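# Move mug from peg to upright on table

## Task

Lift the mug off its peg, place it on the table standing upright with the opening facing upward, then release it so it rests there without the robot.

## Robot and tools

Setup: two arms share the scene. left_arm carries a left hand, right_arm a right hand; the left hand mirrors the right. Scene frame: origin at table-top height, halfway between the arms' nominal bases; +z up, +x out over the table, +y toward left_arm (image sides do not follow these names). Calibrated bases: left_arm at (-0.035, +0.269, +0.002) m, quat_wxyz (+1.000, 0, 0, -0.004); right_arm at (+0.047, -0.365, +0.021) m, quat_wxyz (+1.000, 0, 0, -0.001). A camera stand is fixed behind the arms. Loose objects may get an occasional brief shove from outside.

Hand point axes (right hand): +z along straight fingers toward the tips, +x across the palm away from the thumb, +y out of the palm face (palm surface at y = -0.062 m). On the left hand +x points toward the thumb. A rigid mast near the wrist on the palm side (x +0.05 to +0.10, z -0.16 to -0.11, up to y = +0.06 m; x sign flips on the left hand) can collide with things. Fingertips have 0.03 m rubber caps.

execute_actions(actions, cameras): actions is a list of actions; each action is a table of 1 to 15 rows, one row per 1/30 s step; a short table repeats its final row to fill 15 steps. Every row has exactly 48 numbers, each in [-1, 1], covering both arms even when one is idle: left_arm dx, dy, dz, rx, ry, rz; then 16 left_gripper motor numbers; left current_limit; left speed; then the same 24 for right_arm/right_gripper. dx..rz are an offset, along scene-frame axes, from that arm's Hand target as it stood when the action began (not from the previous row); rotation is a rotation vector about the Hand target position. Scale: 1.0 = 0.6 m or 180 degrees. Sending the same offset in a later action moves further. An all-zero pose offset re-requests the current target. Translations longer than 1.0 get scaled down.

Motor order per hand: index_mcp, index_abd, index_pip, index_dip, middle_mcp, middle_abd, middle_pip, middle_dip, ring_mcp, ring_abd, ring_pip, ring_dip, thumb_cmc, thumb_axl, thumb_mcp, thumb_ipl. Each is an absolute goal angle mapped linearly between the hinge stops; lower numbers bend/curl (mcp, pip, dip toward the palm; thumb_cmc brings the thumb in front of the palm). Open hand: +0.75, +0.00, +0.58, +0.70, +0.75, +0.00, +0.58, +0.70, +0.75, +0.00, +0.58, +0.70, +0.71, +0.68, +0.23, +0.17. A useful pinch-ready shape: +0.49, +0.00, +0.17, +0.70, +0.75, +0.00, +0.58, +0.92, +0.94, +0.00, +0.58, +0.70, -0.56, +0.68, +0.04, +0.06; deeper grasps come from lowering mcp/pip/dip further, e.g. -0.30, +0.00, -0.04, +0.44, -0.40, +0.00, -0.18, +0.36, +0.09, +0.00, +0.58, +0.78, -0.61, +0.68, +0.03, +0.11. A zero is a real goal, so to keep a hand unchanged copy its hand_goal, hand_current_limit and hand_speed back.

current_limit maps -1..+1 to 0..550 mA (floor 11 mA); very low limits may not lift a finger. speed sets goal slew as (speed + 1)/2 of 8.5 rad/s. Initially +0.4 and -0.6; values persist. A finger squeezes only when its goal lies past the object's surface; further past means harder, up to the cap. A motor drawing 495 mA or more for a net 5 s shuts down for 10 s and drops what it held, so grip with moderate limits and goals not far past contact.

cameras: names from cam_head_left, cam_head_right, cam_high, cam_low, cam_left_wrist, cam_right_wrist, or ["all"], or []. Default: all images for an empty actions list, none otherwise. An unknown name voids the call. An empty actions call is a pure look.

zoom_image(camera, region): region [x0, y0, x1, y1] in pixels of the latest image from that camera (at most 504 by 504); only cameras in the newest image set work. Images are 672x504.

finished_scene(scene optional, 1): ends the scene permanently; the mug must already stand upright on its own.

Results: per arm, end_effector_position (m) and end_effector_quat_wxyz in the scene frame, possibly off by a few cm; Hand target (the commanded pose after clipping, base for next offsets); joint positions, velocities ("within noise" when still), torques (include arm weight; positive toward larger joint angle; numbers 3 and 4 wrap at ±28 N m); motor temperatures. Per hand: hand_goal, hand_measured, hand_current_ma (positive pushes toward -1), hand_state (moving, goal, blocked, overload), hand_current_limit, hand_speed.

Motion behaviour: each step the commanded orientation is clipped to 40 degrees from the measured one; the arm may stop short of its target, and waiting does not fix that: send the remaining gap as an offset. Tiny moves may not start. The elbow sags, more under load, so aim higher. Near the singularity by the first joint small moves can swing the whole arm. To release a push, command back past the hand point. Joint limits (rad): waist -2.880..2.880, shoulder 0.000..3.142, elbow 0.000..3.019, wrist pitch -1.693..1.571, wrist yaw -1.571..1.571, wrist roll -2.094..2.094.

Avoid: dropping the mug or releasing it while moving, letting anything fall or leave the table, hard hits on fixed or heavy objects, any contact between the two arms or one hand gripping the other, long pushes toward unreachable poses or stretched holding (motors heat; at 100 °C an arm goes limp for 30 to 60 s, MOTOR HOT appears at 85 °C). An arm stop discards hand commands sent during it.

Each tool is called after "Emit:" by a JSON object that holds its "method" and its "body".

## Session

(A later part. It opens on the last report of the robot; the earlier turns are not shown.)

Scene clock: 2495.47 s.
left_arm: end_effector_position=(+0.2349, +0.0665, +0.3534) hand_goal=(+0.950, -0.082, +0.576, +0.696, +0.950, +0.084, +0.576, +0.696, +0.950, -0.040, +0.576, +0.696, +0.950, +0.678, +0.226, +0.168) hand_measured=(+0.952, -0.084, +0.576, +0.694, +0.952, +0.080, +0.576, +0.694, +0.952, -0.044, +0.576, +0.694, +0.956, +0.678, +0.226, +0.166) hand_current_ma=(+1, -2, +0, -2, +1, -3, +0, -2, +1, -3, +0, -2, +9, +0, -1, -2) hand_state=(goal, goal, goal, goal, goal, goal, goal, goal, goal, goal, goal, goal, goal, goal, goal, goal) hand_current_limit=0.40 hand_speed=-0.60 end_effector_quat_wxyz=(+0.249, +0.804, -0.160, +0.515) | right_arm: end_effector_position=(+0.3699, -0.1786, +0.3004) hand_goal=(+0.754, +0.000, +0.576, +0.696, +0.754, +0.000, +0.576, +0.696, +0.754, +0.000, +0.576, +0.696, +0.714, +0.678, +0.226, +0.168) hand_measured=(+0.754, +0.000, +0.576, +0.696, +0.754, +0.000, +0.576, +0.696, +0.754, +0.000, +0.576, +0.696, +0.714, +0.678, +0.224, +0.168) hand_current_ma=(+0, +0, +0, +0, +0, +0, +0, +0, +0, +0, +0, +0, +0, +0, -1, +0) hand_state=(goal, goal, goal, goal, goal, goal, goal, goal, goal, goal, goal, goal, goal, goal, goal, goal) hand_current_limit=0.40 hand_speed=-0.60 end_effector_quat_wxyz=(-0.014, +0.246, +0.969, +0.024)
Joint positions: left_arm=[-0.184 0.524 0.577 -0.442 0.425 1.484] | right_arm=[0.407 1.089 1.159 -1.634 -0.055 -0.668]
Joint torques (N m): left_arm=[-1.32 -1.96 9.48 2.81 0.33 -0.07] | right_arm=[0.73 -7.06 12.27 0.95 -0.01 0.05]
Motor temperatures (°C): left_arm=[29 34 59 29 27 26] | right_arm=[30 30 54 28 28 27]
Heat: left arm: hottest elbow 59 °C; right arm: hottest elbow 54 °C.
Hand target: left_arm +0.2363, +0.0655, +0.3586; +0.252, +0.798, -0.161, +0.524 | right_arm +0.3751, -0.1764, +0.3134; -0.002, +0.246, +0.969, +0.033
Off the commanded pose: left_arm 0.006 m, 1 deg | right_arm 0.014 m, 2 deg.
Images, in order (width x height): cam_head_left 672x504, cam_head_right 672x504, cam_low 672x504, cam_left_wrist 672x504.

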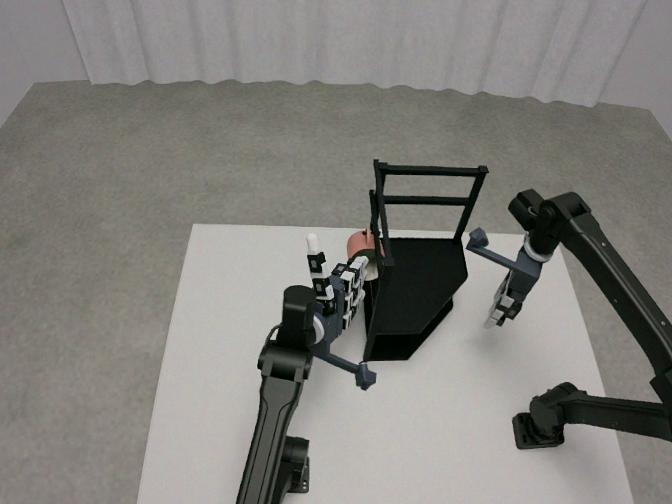

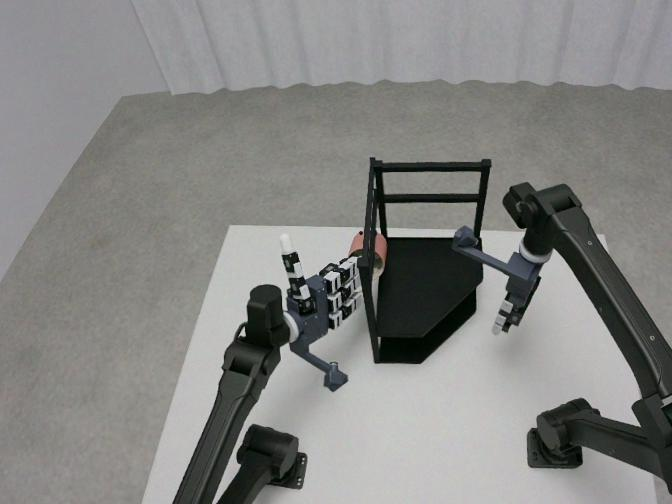

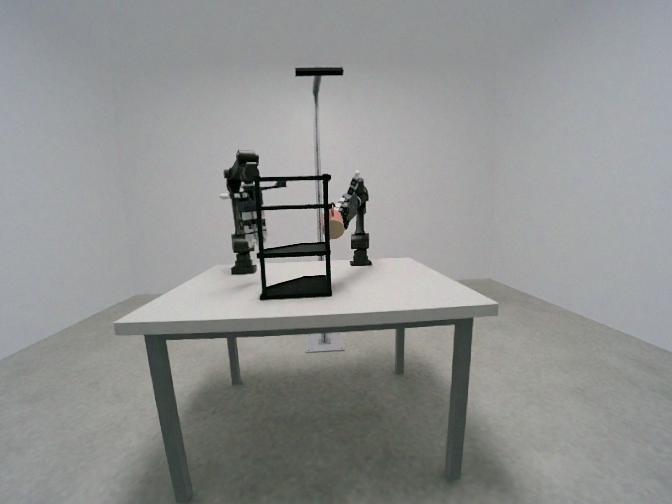

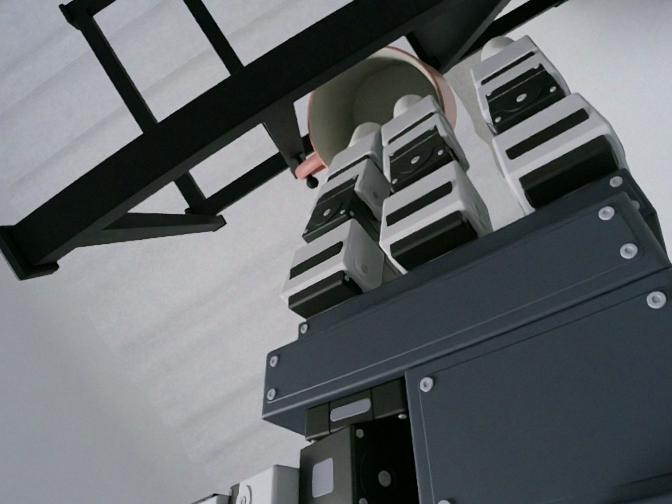

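Emit:
{"method": "execute_actions", "body": {"actions": [[[0.0333,-0.005,-0.0133,0,0,0,0.95,-0.083,0.576,0.696,0.95,0.083,0.576,0.696,0.95,-0.04,0.576,0.696,0.95,0.678,0.226,0.168,0.4,-0.6,0,0,0,0,0,0,0.754,0,0.576,0.696,0.754,0,0.576,0.696,0.754,0,0.576,0.696,0.714,0.678,0.226,0.168,0.4,-0.6]],[[0.0333,-0.005,-0.0133,0,0,0,0.95,-0.083,0.576,0.696,0.95,0.083,0.576,0.696,0.95,-0.04,0.576,0.696,0.95,0.678,0.226,0.168,0.4,-0.6,0,0,0,0,0,0,0.754,0,0.576,0.696,0.754,0,0.576,0.696,0.754,0,0.576,0.696,0.714,0.678,0.226,0.168,0.4,-0.6]]], "cameras": ["cam_head_left", "cam_head_right", "cam_low", "cam_left_wrist"]}}

Emit:
{"method": "zoom_image", "body": {"camera": "cam_head_left", "region": [310, 220, 400, 310]}}

Emit:
{"method": "zoom_image", "body": {"camera": "cam_low", "region": [310, 180, 370, 240]}}

Emit:
{"method": "zoom_image", "body": {"camera": "cam_left_wrist", "region": [220, 0, 560, 255]}}

Scene clock: 2518.13 s.
left_arm: end_effector_position=(+0.2726, +0.0588, +0.3381) hand_goal=(+0.950, -0.082, +0.576, +0.696, +0.950, +0.084, +0.576, +0.696, +0.950, -0.040, +0.576, +0.696, +0.950, +0.678, +0.226, +0.168) hand_measured=(+0.954, -0.084, +0.578, +0.694, +0.948, +0.092, +0.576, +0.694, +0.952, -0.044, +0.576, +0.694, +0.956, +0.678, +0.226, +0.166) hand_current_ma=(+4, -2, +3, -2, -1, +9, +0, -1, +1, -3, +0, -2, +8, +0, -1, -2) hand_state=(goal, goal, goal, goal, goal, goal, goal, goal, goal, goal, goal, goal, goal, goal, goal, goal) hand_current_limit=0.40 hand_speed=-0.60 end_effector_quat_wxyz=(+0.252, +0.803, -0.162, +0.516) | right_arm: end_effector_position=(+0.3699, -0.1786, +0.3004) hand_goal=(+0.754, +0.000, +0.576, +0.696, +0.754, +0.000, +0.576, +0.696, +0.754, +0.000, +0.576, +0.696, +0.714, +0.678, +0.226, +0.168) hand_measured=(+0.754, +0.000, +0.576, +0.696, +0.754, +0.000, +0.576, +0.696, +0.754, +0.000, +0.576, +0.696, +0.714, +0.678, +0.224, +0.168) hand_current_ma=(+0, +0, +0, +0, +0, +0, +0, +0, +0, +0, +0, +0, +0, +0, -1, +0) hand_state=(goal, goal, goal, goal, goal, goal, goal, goal, goal, goal, goal, goal, goal, goal, goal, goal) hand_current_limit=0.40 hand_speed=-0.60 end_effector_quat_wxyz=(-0.014, +0.246, +0.969, +0.024)
Joint positions: left_arm=[-0.183 0.674 0.577 -0.288 0.433 1.484] | right_arm=[0.407 1.089 1.159 -1.634 -0.055 -0.668]
Joint torques (N m): left_arm=[-0.03 -2.9 9.68 2.59 0.32 -0.04] | right_arm=[0.79 -7.36 12.11 0.72 -0.01 0.05]
Motor temperatures (°C): left_arm=[29 33 59 29 27 26] | right_arm=[30 30 54 28 28 27]
Heat: left arm: hottest elbow 59 °C; right arm: hottest elbow 54 °C.
Hand target: left_arm +0.2763, +0.0596, +0.3425; +0.251, +0.798, -0.160, +0.524 | right_arm +0.3751, -0.1764, +0.3134; -0.002, +0.246, +0.969, +0.033
Off the commanded pose: left_arm 0.006 m, 1 deg | right_arm 0.014 m, 2 deg.
Images, in order (width x height): cam_head_left 672x504, cam_head_right 672x504, cam_low 672x504, cam_left_wrist 672x504.

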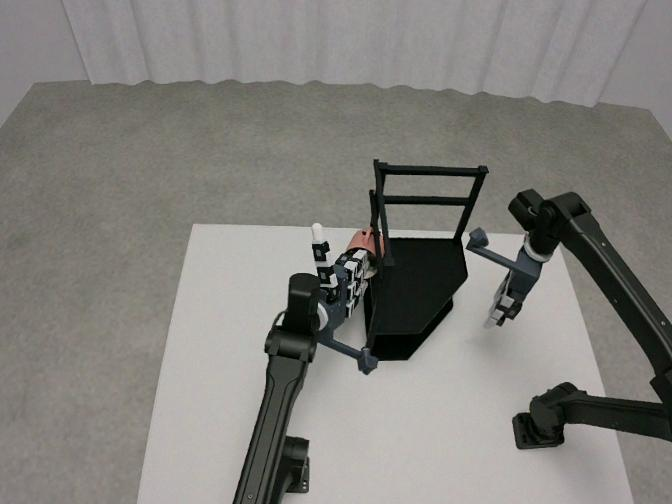

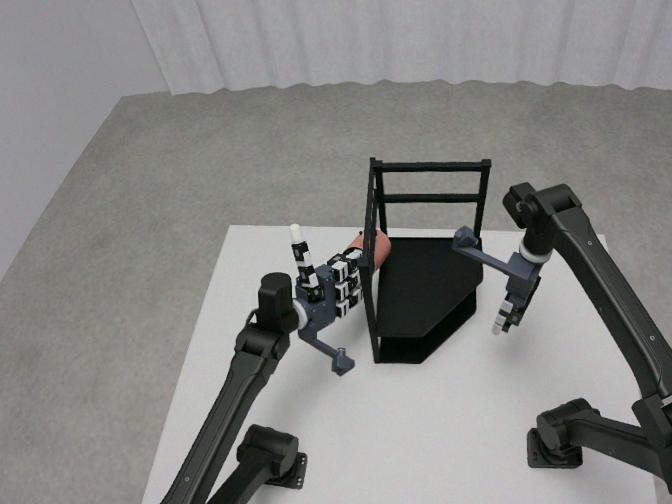

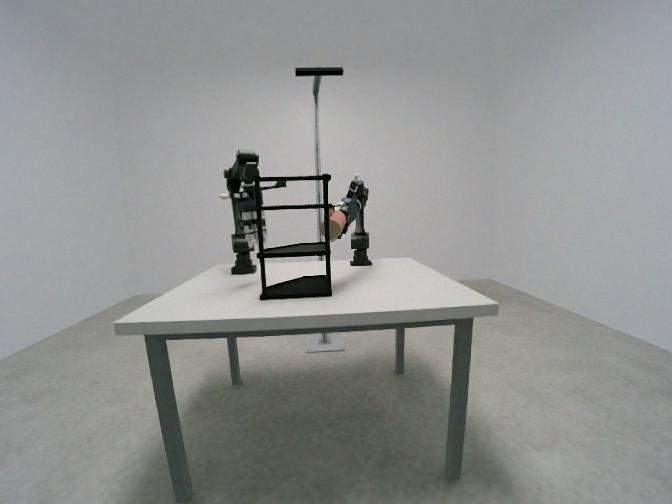

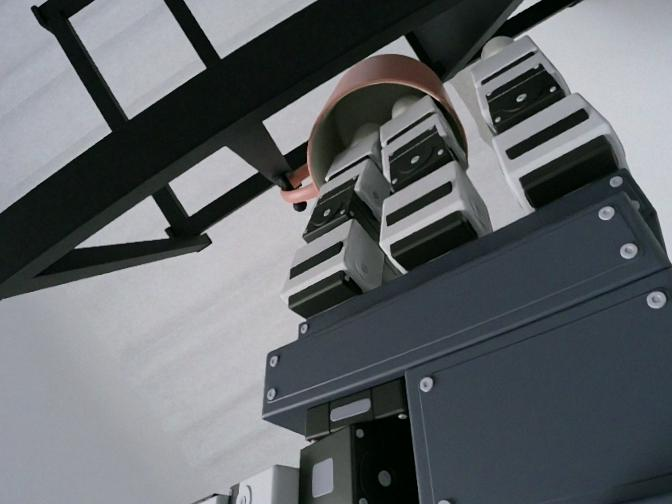

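Scaled by 5.600 from the camera's 672x504 image, which has a finer 960x720 frame.

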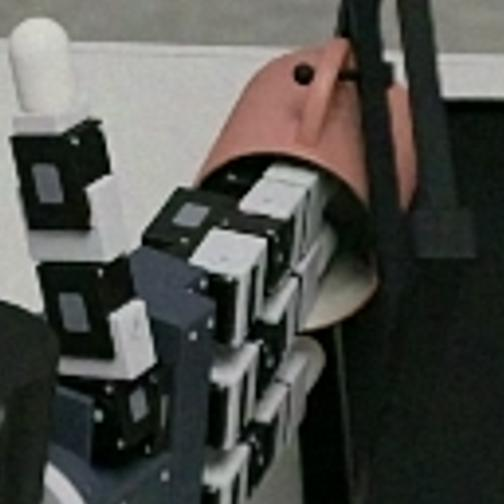

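Scaled by 8.400 from the camera's 672x504 image, which has a finer 960x720 frame.

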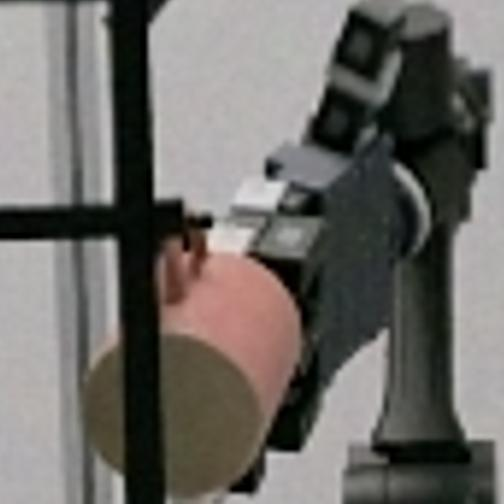

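Scaled by 1.482 from the camera's 672x504 image, which has a finer 960x720 frame.

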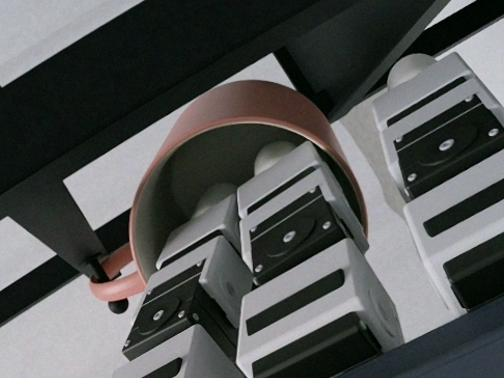

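Emit:
{"method": "execute_actions", "body": {"actions": [[[0,0,0,0,0,0,0.95,0.2,0.576,0.696,0.95,-0.2,0.576,0.696,0.95,0.15,0.576,0.696,0.95,0.678,0.226,0.168,0.4,-0.85,0,0,0,0,0,0,0.754,0,0.576,0.696,0.754,0,0.576,0.696,0.754,0,0.576,0.696,0.714,0.678,0.226,0.168,0.4,-0.6]],[[0,0,0,0,0,0,0.95,0.3,0.576,0.696,0.95,-0.3,0.576,0.696,0.95,0.35,0.576,0.696,0.95,0.678,0.226,0.168,0.4,-0.85,0,0,0,0,0,0,0.754,0,0.576,0.696,0.754,0,0.576,0.696,0.754,0,0.576,0.696,0.714,0.678,0.226,0.168,0.4,-0.6]]], "cameras": ["cam_head_left", "cam_low", "cam_left_wrist"]}}

Emit:
{"method": "zoom_image", "body": {"camera": "cam_head_left", "region": [310, 220, 400, 310]}}

Emit:
{"method": "zoom_image", "body": {"camera": "cam_low", "region": [310, 180, 370, 240]}}

Emit:
{"method": "zoom_image", "body": {"camera": "cam_left_wrist", "region": [220, 0, 560, 255]}}

Scene clock: 2543.03 s.
left_arm: end_effector_position=(+0.2728, +0.0587, +0.3394) hand_goal=(+0.950, +0.300, +0.576, +0.696, +0.950, -0.300, +0.576, +0.696, +0.950, +0.350, +0.576, +0.696, +0.950, +0.678, +0.226, +0.168) hand_measured=(+0.950, -0.010, +0.576, +0.694, +0.956, +0.046, +0.578, +0.696, +0.952, +0.166, +0.576, +0.694, +0.956, +0.678, +0.226, +0.166) hand_current_ma=(+0, -385, +1, -1, +8, +385, +1, +0, +1, -385, +0, -2, +8, +0, -1, -2) hand_state=(goal, blocked, goal, goal, goal, blocked, goal, goal, goal, blocked, goal, goal, goal, goal, goal, goal) hand_current_limit=0.40 hand_speed=-0.85 end_effector_quat_wxyz=(+0.252, +0.801, -0.162, +0.519) | right_arm: end_effector_position=(+0.3699, -0.1786, +0.3004) hand_goal=(+0.754, +0.000, +0.576, +0.696, +0.754, +0.000, +0.576, +0.696, +0.754, +0.000, +0.576, +0.696, +0.714, +0.678, +0.226, +0.168) hand_measured=(+0.754, +0.000, +0.576, +0.696, +0.754, +0.000, +0.576, +0.696, +0.754, +0.000, +0.576, +0.696, +0.714, +0.678, +0.224, +0.168) hand_current_ma=(+0, +0, +0, +0, +0, +0, +0, +0, +0, +0, +0, +0, +0, +0, -1, +0) hand_state=(goal, goal, goal, goal, goal, goal, goal, goal, goal, goal, goal, goal, goal, goal, goal, goal) hand_current_limit=0.40 hand_speed=-0.60 end_effector_quat_wxyz=(-0.014, +0.246, +0.969, +0.024)
Joint positions: left_arm=[-0.183 0.674 0.577 -0.281 0.433 1.484] | right_arm=[0.407 1.089 1.159 -1.634 -0.055 -0.668]
Joint torques (N m): left_arm=[-0.67 -3.43 9.62 2.5 0.29 -0.04] | right_arm=[0.67 -6.65 12.14 0.7 -0.04 0.03]
Motor temperatures (°C): left_arm=[29 33 59 29 27 26] | right_arm=[30 30 54 28 28 27]
Heat: left arm: hottest elbow 59 °C; right arm: hottest elbow 54 °C.
Hand target: left_arm +0.2763, +0.0595, +0.3425; +0.251, +0.798, -0.160, +0.524 | right_arm +0.3751, -0.1764, +0.3134; -0.002, +0.246, +0.969, +0.033
Off the commanded pose: left_arm 0.005 m, 1 deg | right_arm 0.014 m, 2 deg.
Images, in order (width x height): cam_head_left 672x504, cam_low 672x504, cam_left_wrist 672x504.

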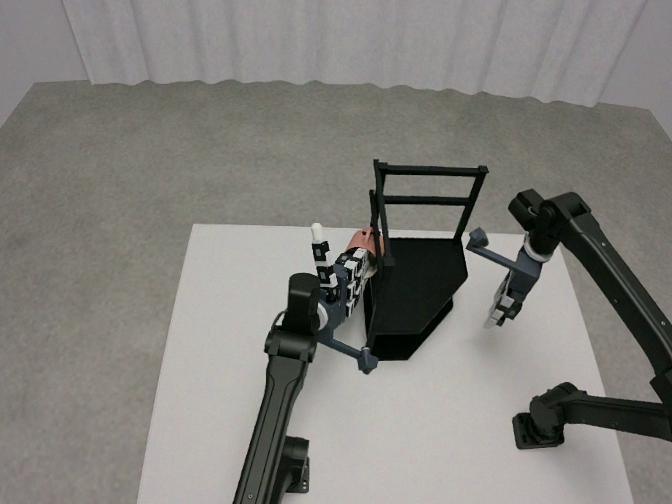

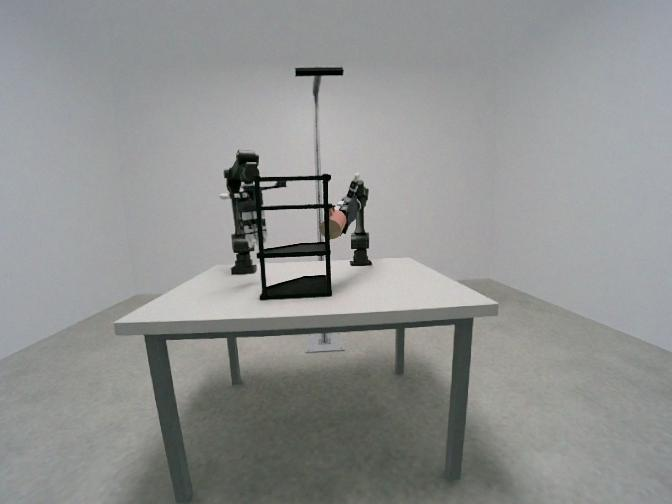

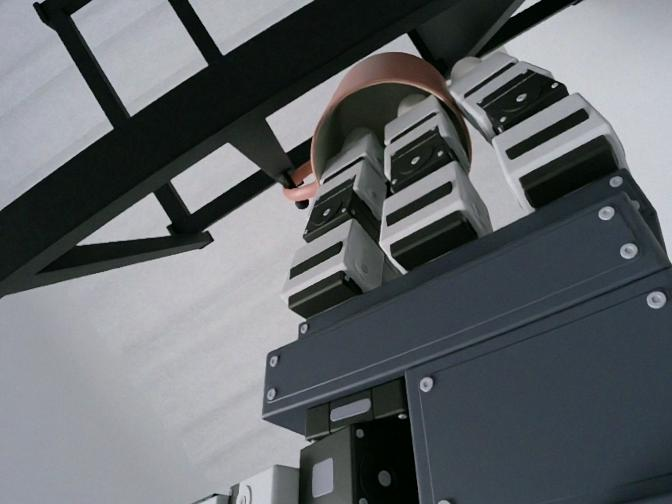

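Scaled by 5.600 from the camera's 672x504 image, which has a finer 960x720 frame.

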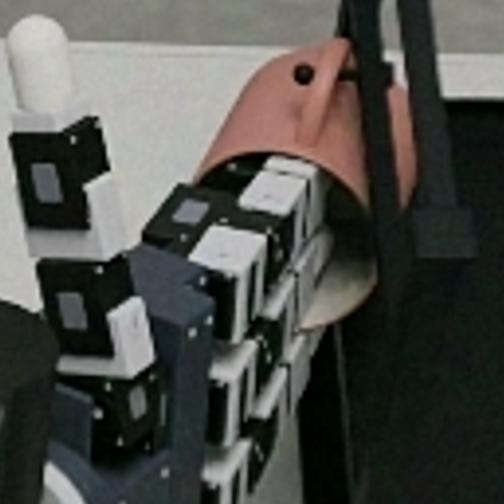

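Scaled by 8.400 from the camera's 672x504 image, which has a finer 960x720 frame.

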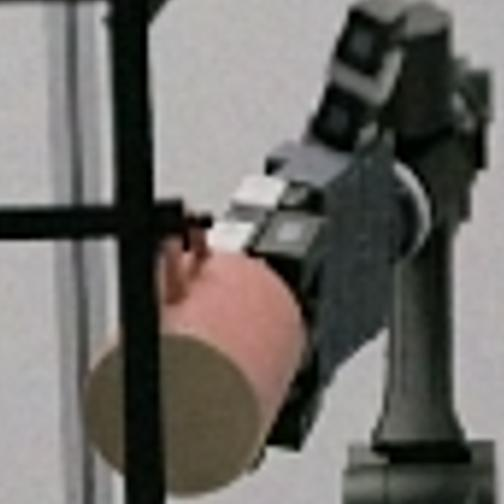

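Scaled by 1.482 from the camera's 672x504 image, which has a finer 960x720 frame.

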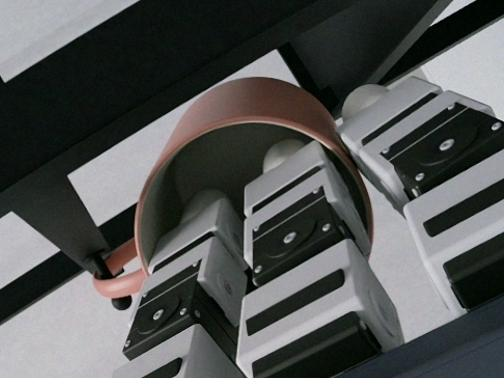

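Emit:
{"method": "execute_actions", "body": {"actions": [[[0,0,0.015,0,0,0,0.95,0.3,0.576,0.696,0.95,-0.3,0.576,0.696,0.95,0.35,0.576,0.696,0.95,0.678,0.226,0.168,0.6,-0.85,0,0,0,0,0,0,0.754,0,0.576,0.696,0.754,0,0.576,0.696,0.754,0,0.576,0.696,0.714,0.678,0.226,0.168,0.4,-0.6]],[[0,0,0.012,0,0,0,0.95,0.3,0.576,0.696,0.95,-0.3,0.576,0.696,0.95,0.35,0.576,0.696,0.95,0.678,0.226,0.168,0.6,-0.85,0,0,0,0,0,0,0.754,0,0.576,0.696,0.754,0,0.576,0.696,0.754,0,0.576,0.696,0.714,0.678,0.226,0.168,0.4,-0.6]]], "cameras": ["cam_head_left", "cam_low", "cam_left_wrist"]}}

Emit:
{"method": "zoom_image", "body": {"camera": "cam_head_left", "region": [310, 220, 400, 310]}}

Emit:
{"method": "zoom_image", "body": {"camera": "cam_low", "region": [310, 180, 370, 240]}}

Emit:
{"method": "zoom_image", "body": {"camera": "cam_left_wrist", "region": [220, 0, 560, 255]}}

Scene clock: 2569.97 s.
left_arm: end_effector_position=(+0.2726, +0.0588, +0.3385) hand_goal=(+0.950, +0.300, +0.576, +0.696, +0.950, -0.300, +0.576, +0.696, +0.950, +0.350, +0.576, +0.696, +0.950, +0.678, +0.226, +0.168) hand_measured=(+0.950, -0.006, +0.576, +0.696, +0.956, +0.046, +0.578, +0.696, +0.952, +0.170, +0.576, +0.694, +0.956, +0.678, +0.226, +0.166) hand_current_ma=(+0, -440, +1, +0, +8, +440, +1, +0, +1, -440, +0, -2, +8, +0, -1, -2) hand_state=(goal, blocked, goal, goal, goal, blocked, goal, goal, goal, blocked, goal, goal, goal, goal, goal, goal) hand_current_limit=0.60 hand_speed=-0.85 end_effector_quat_wxyz=(+0.252, +0.802, -0.162, +0.517) | right_arm: end_effector_position=(+0.3699, -0.1786, +0.3004) hand_goal=(+0.754, +0.000, +0.576, +0.696, +0.754, +0.000, +0.576, +0.696, +0.754, +0.000, +0.576, +0.696, +0.714, +0.678, +0.226, +0.168) hand_measured=(+0.754, +0.000, +0.576, +0.696, +0.754, +0.000, +0.576, +0.696, +0.754, +0.000, +0.576, +0.696, +0.714, +0.678, +0.224, +0.168) hand_current_ma=(+0, +0, +0, +0, +0, +0, +0, +0, +0, +0, +0, +0, +0, +0, -1, +0) hand_state=(goal, goal, goal, goal, goal, goal, goal, goal, goal, goal, goal, goal, goal, goal, goal, goal) hand_current_limit=0.40 hand_speed=-0.60 end_effector_quat_wxyz=(-0.014, +0.246, +0.969, +0.024)
Joint positions: left_arm=[-0.183 0.674 0.577 -0.286 0.433 1.484] | right_arm=[0.407 1.089 1.159 -1.634 -0.055 -0.668]
Joint torques (N m): left_arm=[-0.03 -4.13 12.96 0.98 0.31 -0.07] | right_arm=[0.21 -7.77 12.21 0.54 -0.04 0.07]
Motor temperatures (°C): left_arm=[29 32 59 29 27 26] | right_arm=[30 30 54 28 28 27]
Heat: left arm: hottest elbow 59 °C; right arm: hottest elbow 54 °C.
Hand target: left_arm +0.2763, +0.0595, +0.3587; +0.251, +0.798, -0.160, +0.524 | right_arm +0.3751, -0.1764, +0.3134; -0.002, +0.246, +0.969, +0.033
Off the commanded pose: left_arm 0.021 m, 1 deg | right_arm 0.014 m, 2 deg.
Images, in order (width x height): cam_head_left 672x504, cam_low 672x504, cam_left_wrist 672x504.

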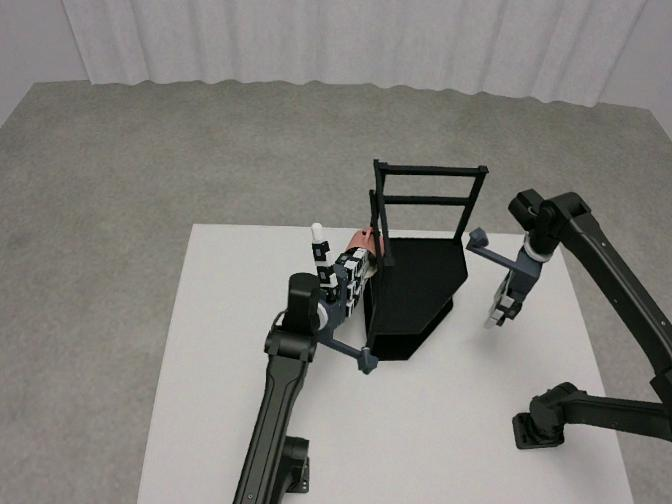

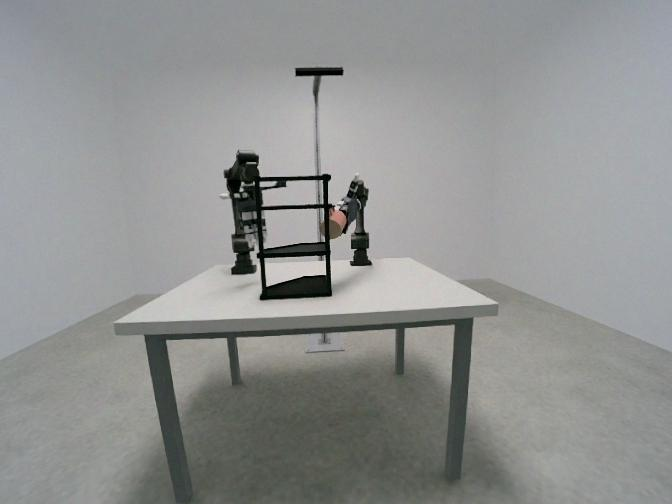

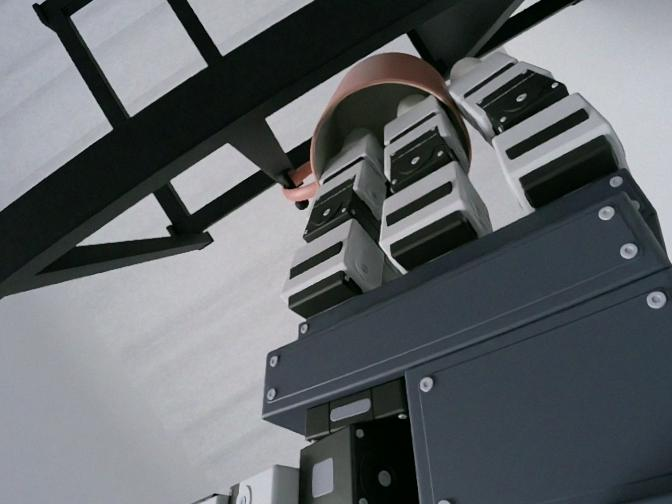

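Scaled by 5.600 from the camera's 672x504 image, which has a finer 960x720 frame.

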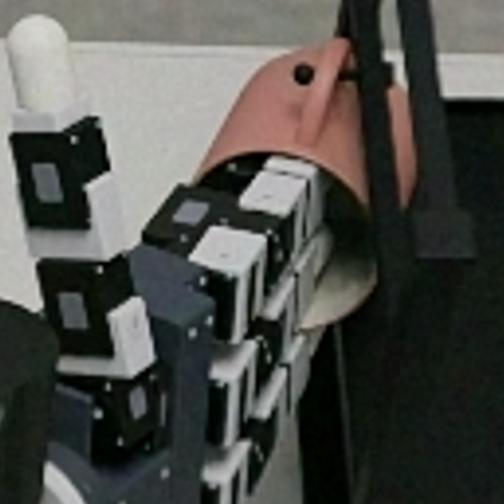

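Scaled by 8.400 from the camera's 672x504 image, which has a finer 960x720 frame.

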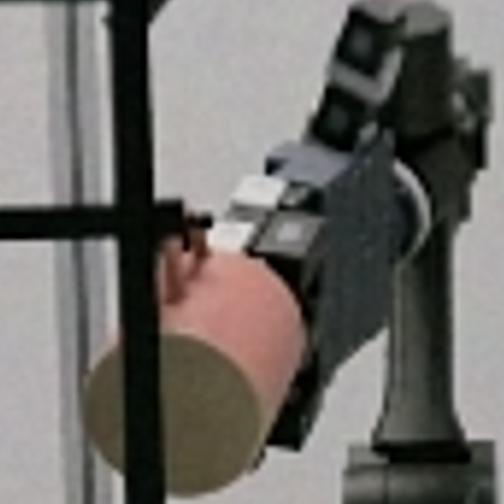

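Scaled by 1.482 from the camera's 672x504 image, which has a finer 960x720 frame.

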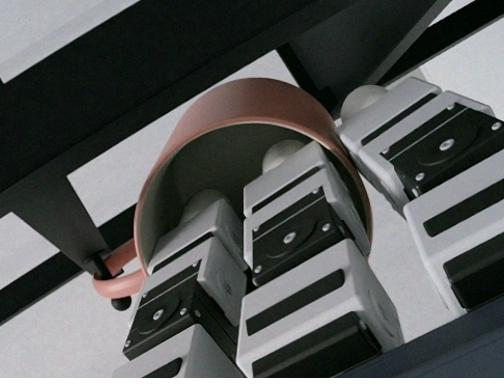

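Emit:
{"method": "execute_actions", "body": {"actions": [[[0,0,0.015,0,0,0,0.95,0.3,0.576,0.696,0.95,-0.3,0.576,0.696,0.95,0.35,0.576,0.696,0.95,0.678,0.226,0.168,0.6,-0.85,0,0,0,0,0,0,0.754,0,0.576,0.696,0.754,0,0.576,0.696,0.754,0,0.576,0.696,0.714,0.678,0.226,0.168,0.4,-0.6]],[[0,0,0.012,0,0,0,0.95,0.3,0.576,0.696,0.95,-0.3,0.576,0.696,0.95,0.35,0.576,0.696,0.95,0.678,0.226,0.168,0.6,-0.85,0,0,0,0,0,0,0.754,0,0.576,0.696,0.754,0,0.576,0.696,0.754,0,0.576,0.696,0.714,0.678,0.226,0.168,0.4,-0.6]]], "cameras": ["cam_head_left", "cam_low", "cam_left_wrist"]}}

Emit:
{"method": "zoom_image", "body": {"camera": "cam_low", "region": [310, 180, 370, 240]}}

Emit:
{"method": "zoom_image", "body": {"camera": "cam_left_wrist", "region": [220, 0, 560, 255]}}

Scene clock: 2587.97 s.
left_arm: end_effector_position=(+0.2722, +0.0589, +0.3439) hand_goal=(+0.950, +0.300, +0.576, +0.696, +0.950, -0.300, +0.576, +0.696, +0.950, +0.350, +0.576, +0.696, +0.950, +0.678, +0.226, +0.168) hand_measured=(+0.950, -0.004, +0.576, +0.698, +0.956, +0.046, +0.578, +0.696, +0.952, +0.170, +0.576, +0.694, +0.956, +0.678, +0.226, +0.166) hand_current_ma=(-1, -440, +0, +3, +8, +440, +1, +0, +1, -440, +0, -2, +8, +0, -1, -2) hand_state=(goal, blocked, goal, goal, goal, blocked, goal, goal, goal, blocked, goal, goal, goal, goal, goal, goal) hand_current_limit=0.60 hand_speed=-0.85 end_effector_quat_wxyz=(+0.252, +0.809, -0.160, +0.506) | right_arm: end_effector_position=(+0.3699, -0.1786, +0.3004) hand_goal=(+0.754, +0.000, +0.576, +0.696, +0.754, +0.000, +0.576, +0.696, +0.754, +0.000, +0.576, +0.696, +0.714, +0.678, +0.226, +0.168) hand_measured=(+0.754, +0.000, +0.576, +0.696, +0.754, +0.000, +0.576, +0.696, +0.754, +0.000, +0.576, +0.696, +0.714, +0.678, +0.224, +0.168) hand_current_ma=(+0, +0, +0, +0, +0, +0, +0, +0, +0, +0, +0, +0, +0, +0, -1, +0) hand_state=(goal, goal, goal, goal, goal, goal, goal, goal, goal, goal, goal, goal, goal, goal, goal, goal) hand_current_limit=0.40 hand_speed=-0.60 end_effector_quat_wxyz=(-0.014, +0.246, +0.969, +0.024)
Joint positions: left_arm=[-0.183 0.674 0.605 -0.34 0.433 1.484] | right_arm=[0.407 1.089 1.159 -1.634 -0.055 -0.668]
Joint torques (N m): left_arm=[-0.32 -4.48 14.06 1.28 0.36 -0.05] | right_arm=[1.14 -7.18 12.41 0.62 -0.03 0.06]
Motor temperatures (°C): left_arm=[29 32 62 28 27 26] | right_arm=[30 30 54 28 28 27]
Heat: left arm: hottest elbow 62 °C; right arm: hottest elbow 54 °C.
Hand target: left_arm +0.2763, +0.0595, +0.3749; +0.251, +0.798, -0.160, +0.524 | right_arm +0.3751, -0.1764, +0.3134; -0.002, +0.246, +0.969, +0.033
Off the commanded pose: left_arm 0.031 m, 2 deg | right_arm 0.014 m, 2 deg.
Images, in order (width x height): cam_head_left 672x504, cam_low 672x504, cam_left_wrist 672x504.

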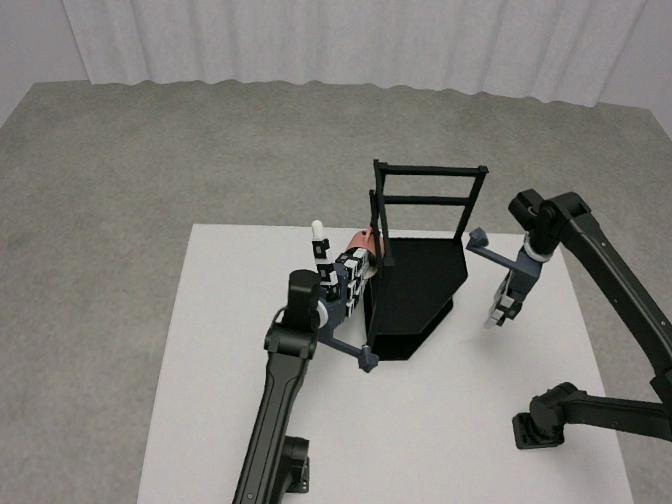

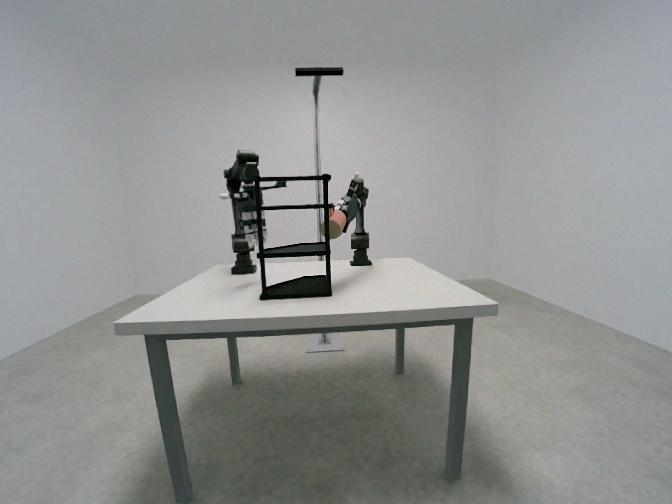

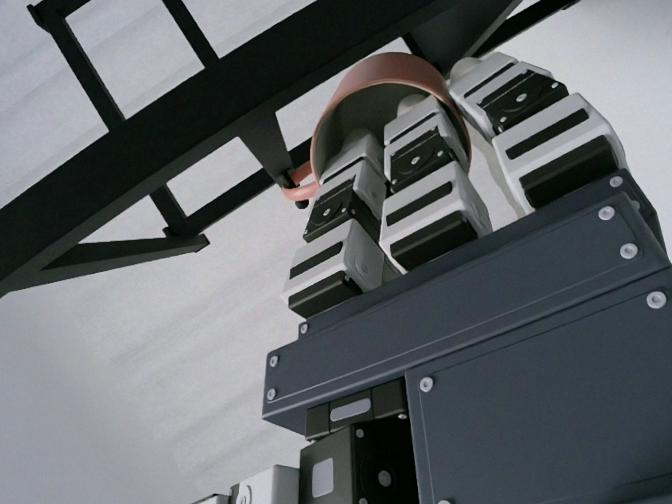

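Scaled by 8.400 from the camera's 672x504 image, which has a finer 960x720 frame.

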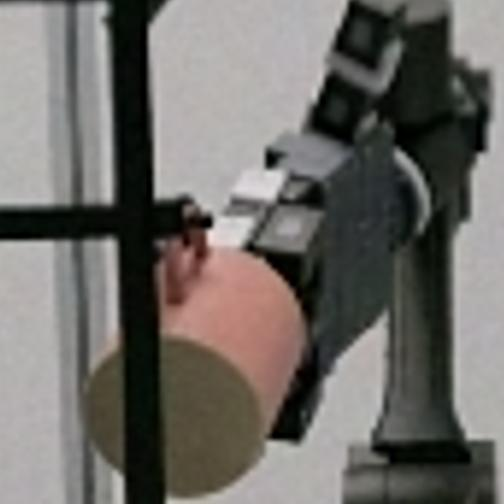

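Scaled by 1.482 from the camera's 672x504 image, which has a finer 960x720 frame.

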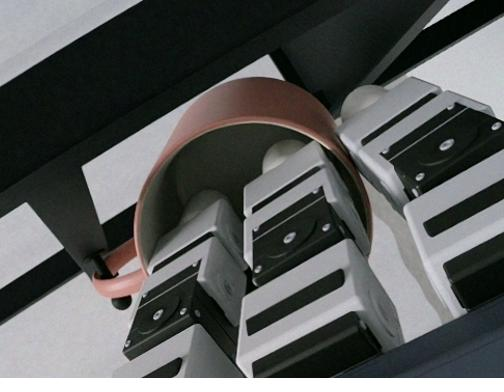

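Emit:
{"method": "execute_actions", "body": {"actions": [[[0,0,0.014,0,0,0,0.95,0.3,0.576,0.696,0.95,-0.3,0.576,0.696,0.95,0.35,0.576,0.696,0.95,0.678,0.226,0.168,0.6,-0.85,0,0,0,0,0,0,0.754,0,0.576,0.696,0.754,0,0.576,0.696,0.754,0,0.576,0.696,0.714,0.678,0.226,0.168,0.4,-0.6]]], "cameras": ["cam_head_left", "cam_low", "cam_left_wrist"]}}

Emit:
{"method": "zoom_image", "body": {"camera": "cam_low", "region": [310, 180, 370, 240]}}

Emit:
{"method": "zoom_image", "body": {"camera": "cam_left_wrist", "region": [220, 60, 420, 210]}}

Scene clock: 2602.03 s.
left_arm: end_effector_position=(+0.2719, +0.0589, +0.3467) hand_goal=(+0.950, +0.300, +0.576, +0.696, +0.950, -0.300, +0.576, +0.696, +0.950, +0.350, +0.576, +0.696, +0.950, +0.678, +0.226, +0.168) hand_measured=(+0.950, -0.004, +0.576, +0.700, +0.956, +0.046, +0.578, +0.696, +0.952, +0.170, +0.576, +0.694, +0.956, +0.678, +0.226, +0.166) hand_current_ma=(+0, -440, +0, +4, +8, +440, +1, +0, +1, -440, +0, -2, +8, +0, -1, -2) hand_state=(goal, blocked, goal, goal, goal, blocked, goal, goal, goal, blocked, goal, goal, goal, goal, goal, goal) hand_current_limit=0.60 hand_speed=-0.85 end_effector_quat_wxyz=(+0.252, +0.813, -0.159, +0.500) | right_arm: end_effector_position=(+0.3699, -0.1786, +0.3004) hand_goal=(+0.754, +0.000, +0.576, +0.696, +0.754, +0.000, +0.576, +0.696, +0.754, +0.000, +0.576, +0.696, +0.714, +0.678, +0.226, +0.168) hand_measured=(+0.754, +0.000, +0.576, +0.696, +0.754, +0.000, +0.576, +0.696, +0.754, +0.000, +0.576, +0.696, +0.714, +0.678, +0.224, +0.168) hand_current_ma=(+0, +0, +0, +0, +0, +0, +0, +0, +0, +0, +0, +0, +0, +0, -1, +0) hand_state=(goal, goal, goal, goal, goal, goal, goal, goal, goal, goal, goal, goal, goal, goal, goal, goal) hand_current_limit=0.40 hand_speed=-0.60 end_effector_quat_wxyz=(-0.014, +0.246, +0.969, +0.024)
Joint positions: left_arm=[-0.183 0.674 0.619 -0.368 0.433 1.484] | right_arm=[0.407 1.089 1.159 -1.634 -0.055 -0.668]
Joint torques (N m): left_arm=[-0.15 -4.84 14.71 1.4 0.36 -0.03] | right_arm=[1.55 -7.18 12.36 0.83 -0.02 0.04]
Motor temperatures (°C): left_arm=[29 32 64 28 27 26] | right_arm=[30 30 54 28 28 27]
Heat: left arm: hottest elbow 64 °C; right arm: hottest elbow 54 °C.
Hand target: left_arm +0.2763, +0.0595, +0.3833; +0.251, +0.798, -0.161, +0.524 | right_arm +0.3751, -0.1764, +0.3134; -0.002, +0.246, +0.969, +0.033
Off the commanded pose: left_arm 0.037 m, 3 deg | right_arm 0.014 m, 2 deg.
Images, in order (width x height): cam_head_left 672x504, cam_low 672x504, cam_left_wrist 672x504.

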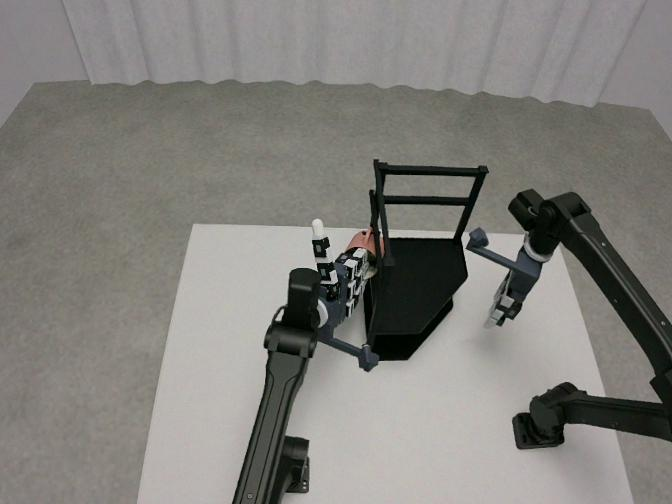

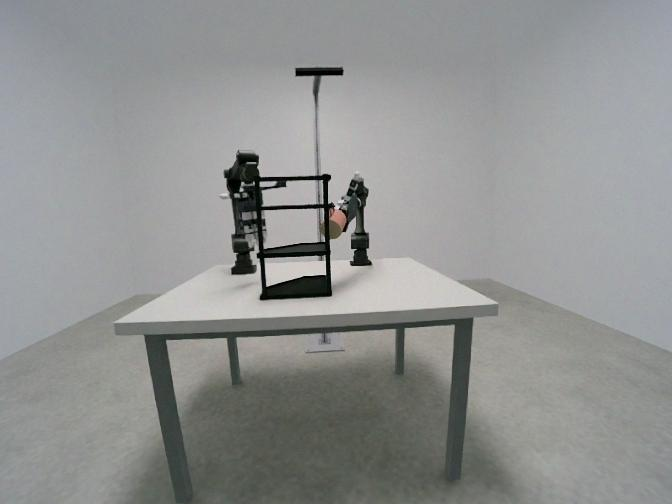

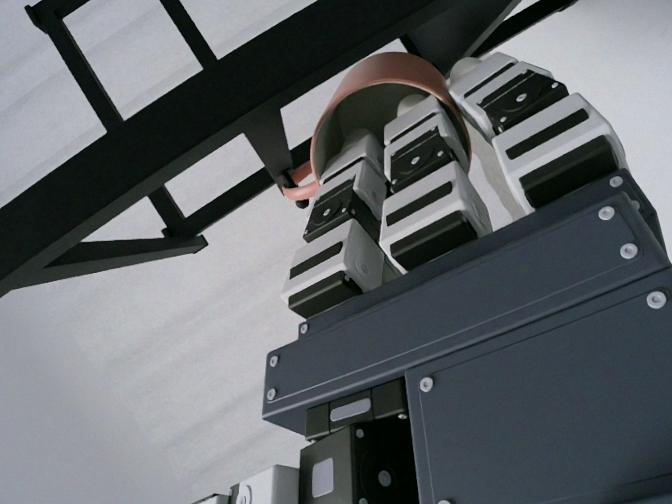

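Scaled by 8.400 from the camera's 672x504 image, which has a finer 960x720 frame.

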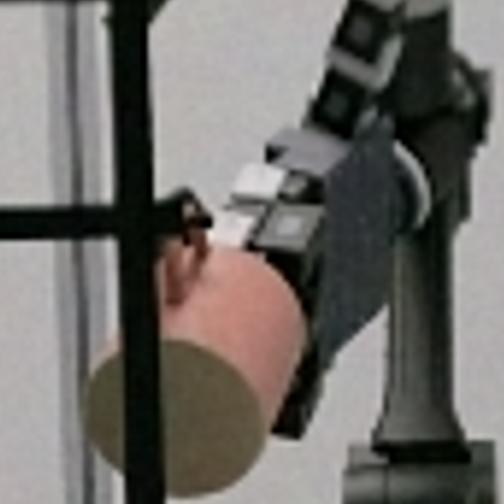

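Scaled by 2.520 from the camera's 672x504 image, which has a finer 960x720 frame.

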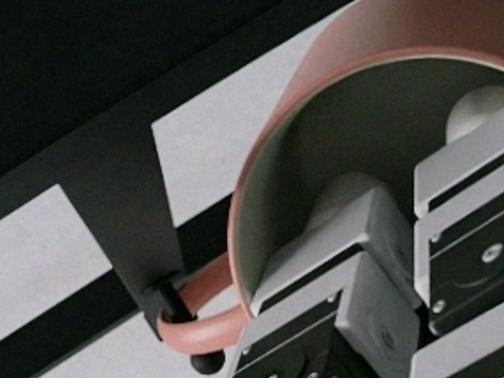

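Emit:
{"method": "execute_actions", "body": {"actions": [[[0,0,0.025,0,-0.02,0,0.95,0.3,0.576,0.696,0.95,-0.3,0.576,0.696,0.95,0.35,0.576,0.696,0.95,0.678,0.226,0.168,0.6,-0.85,0,0,0,0,0,0,0.754,0,0.576,0.696,0.754,0,0.576,0.696,0.754,0,0.576,0.696,0.714,0.678,0.226,0.168,0.4,-0.6]]], "cameras": ["cam_head_left", "cam_low", "cam_left_wrist"]}}

Emit:
{"method": "zoom_image", "body": {"camera": "cam_low", "region": [310, 180, 370, 240]}}

Emit:
{"method": "zoom_image", "body": {"camera": "cam_left_wrist", "region": [220, 60, 420, 210]}}

Scene clock: 2622.90 s.
left_arm: end_effector_position=(+0.2722, +0.0592, +0.3475) hand_goal=(+0.950, +0.300, +0.576, +0.696, +0.950, -0.300, +0.576, +0.696, +0.950, +0.350, +0.576, +0.696, +0.950, +0.678, +0.226, +0.168) hand_measured=(+0.950, -0.004, +0.576, +0.700, +0.956, +0.046, +0.578, +0.696, +0.952, +0.170, +0.576, +0.694, +0.956, +0.678, +0.226, +0.166) hand_current_ma=(+0, -440, +0, +4, +8, +440, +1, +0, +1, -440, +0, -2, +8, +0, -1, -2) hand_state=(goal, blocked, goal, goal, goal, blocked, goal, goal, goal, blocked, goal, goal, goal, goal, goal, goal) hand_current_limit=0.60 hand_speed=-0.85 end_effector_quat_wxyz=(+0.251, +0.813, -0.159, +0.501) | right_arm: end_effector_position=(+0.3699, -0.1786, +0.3004) hand_goal=(+0.754, +0.000, +0.576, +0.696, +0.754, +0.000, +0.576, +0.696, +0.754, +0.000, +0.576, +0.696, +0.714, +0.678, +0.226, +0.168) hand_measured=(+0.754, +0.000, +0.576, +0.696, +0.754, +0.000, +0.576, +0.696, +0.754, +0.000, +0.576, +0.696, +0.714, +0.678, +0.224, +0.168) hand_current_ma=(+0, +0, +0, +0, +0, +0, +0, +0, +0, +0, +0, +0, +0, +0, -1, +0) hand_state=(goal, goal, goal, goal, goal, goal, goal, goal, goal, goal, goal, goal, goal, goal, goal, goal) hand_current_limit=0.40 hand_speed=-0.60 end_effector_quat_wxyz=(-0.014, +0.246, +0.969, +0.024)
Joint positions: left_arm=[-0.183 0.673 0.62 -0.368 0.431 1.484] | right_arm=[0.407 1.089 1.159 -1.634 -0.055 -0.668]
Joint torques (N m): left_arm=[-0.21 -5.71 15.17 2.61 0.22 0.07] | right_arm=[1.38 -6.95 12.4 0.73 -0.02 0.06]
Motor temperatures (°C): left_arm=[29 32 76 28 27 26] | right_arm=[30 30 54 28 28 27]
Heat: left arm: hottest elbow 76 °C; right arm: hottest elbow 54 °C.
Hand target: left_arm +0.2763, +0.0596, +0.3985; +0.246, +0.781, -0.168, +0.549 | right_arm +0.3751, -0.1764, +0.3134; -0.002, +0.246, +0.969, +0.033
Off the commanded pose: left_arm 0.051 m, 7 deg | right_arm 0.014 m, 2 deg.
Images, in order (width x height): cam_head_left 672x504, cam_low 672x504, cam_left_wrist 672x504.

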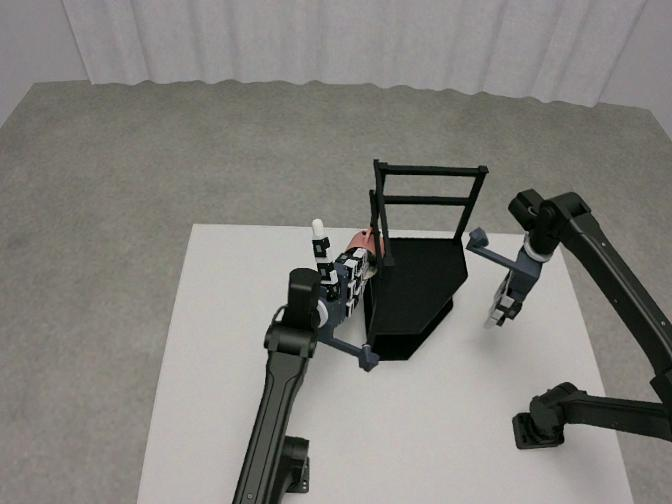

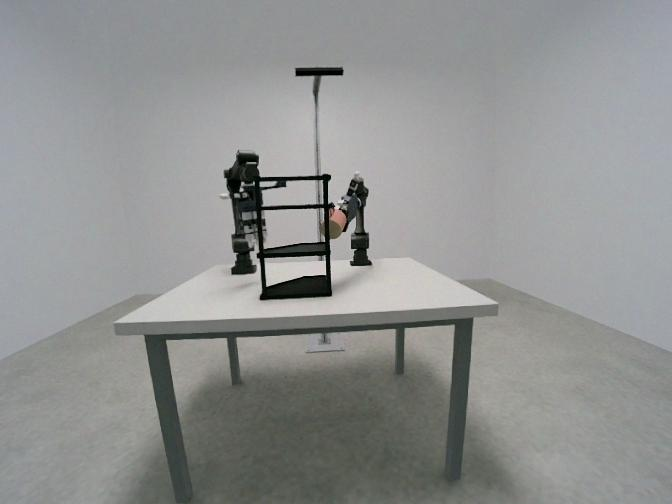

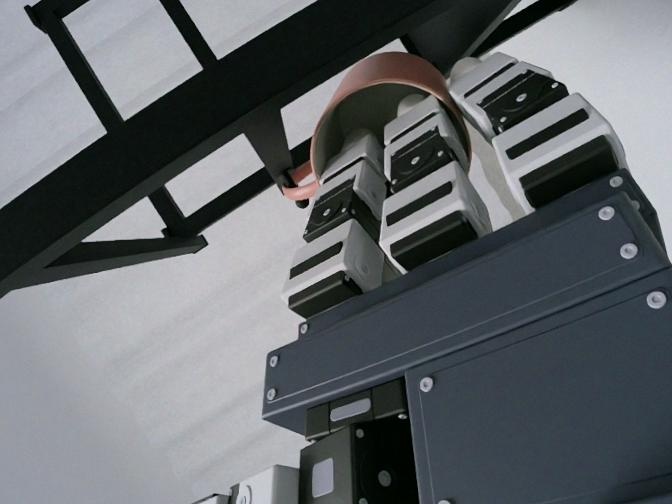

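Scaled by 8.400 from the camera's 672x504 image, which has a finer 960x720 frame.

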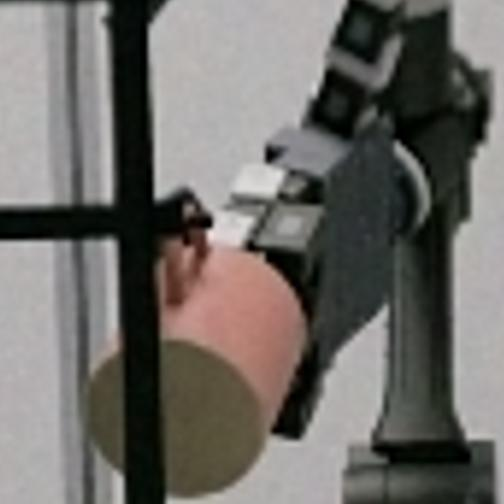

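Scaled by 2.520 from the camera's 672x504 image, which has a finer 960x720 frame.

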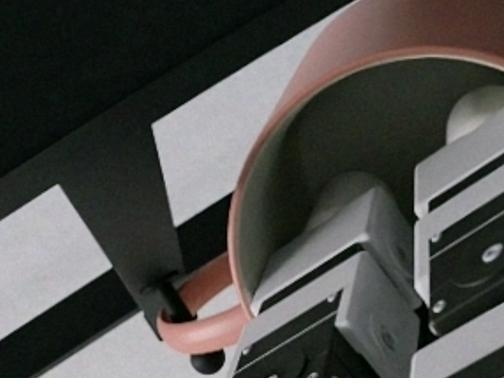

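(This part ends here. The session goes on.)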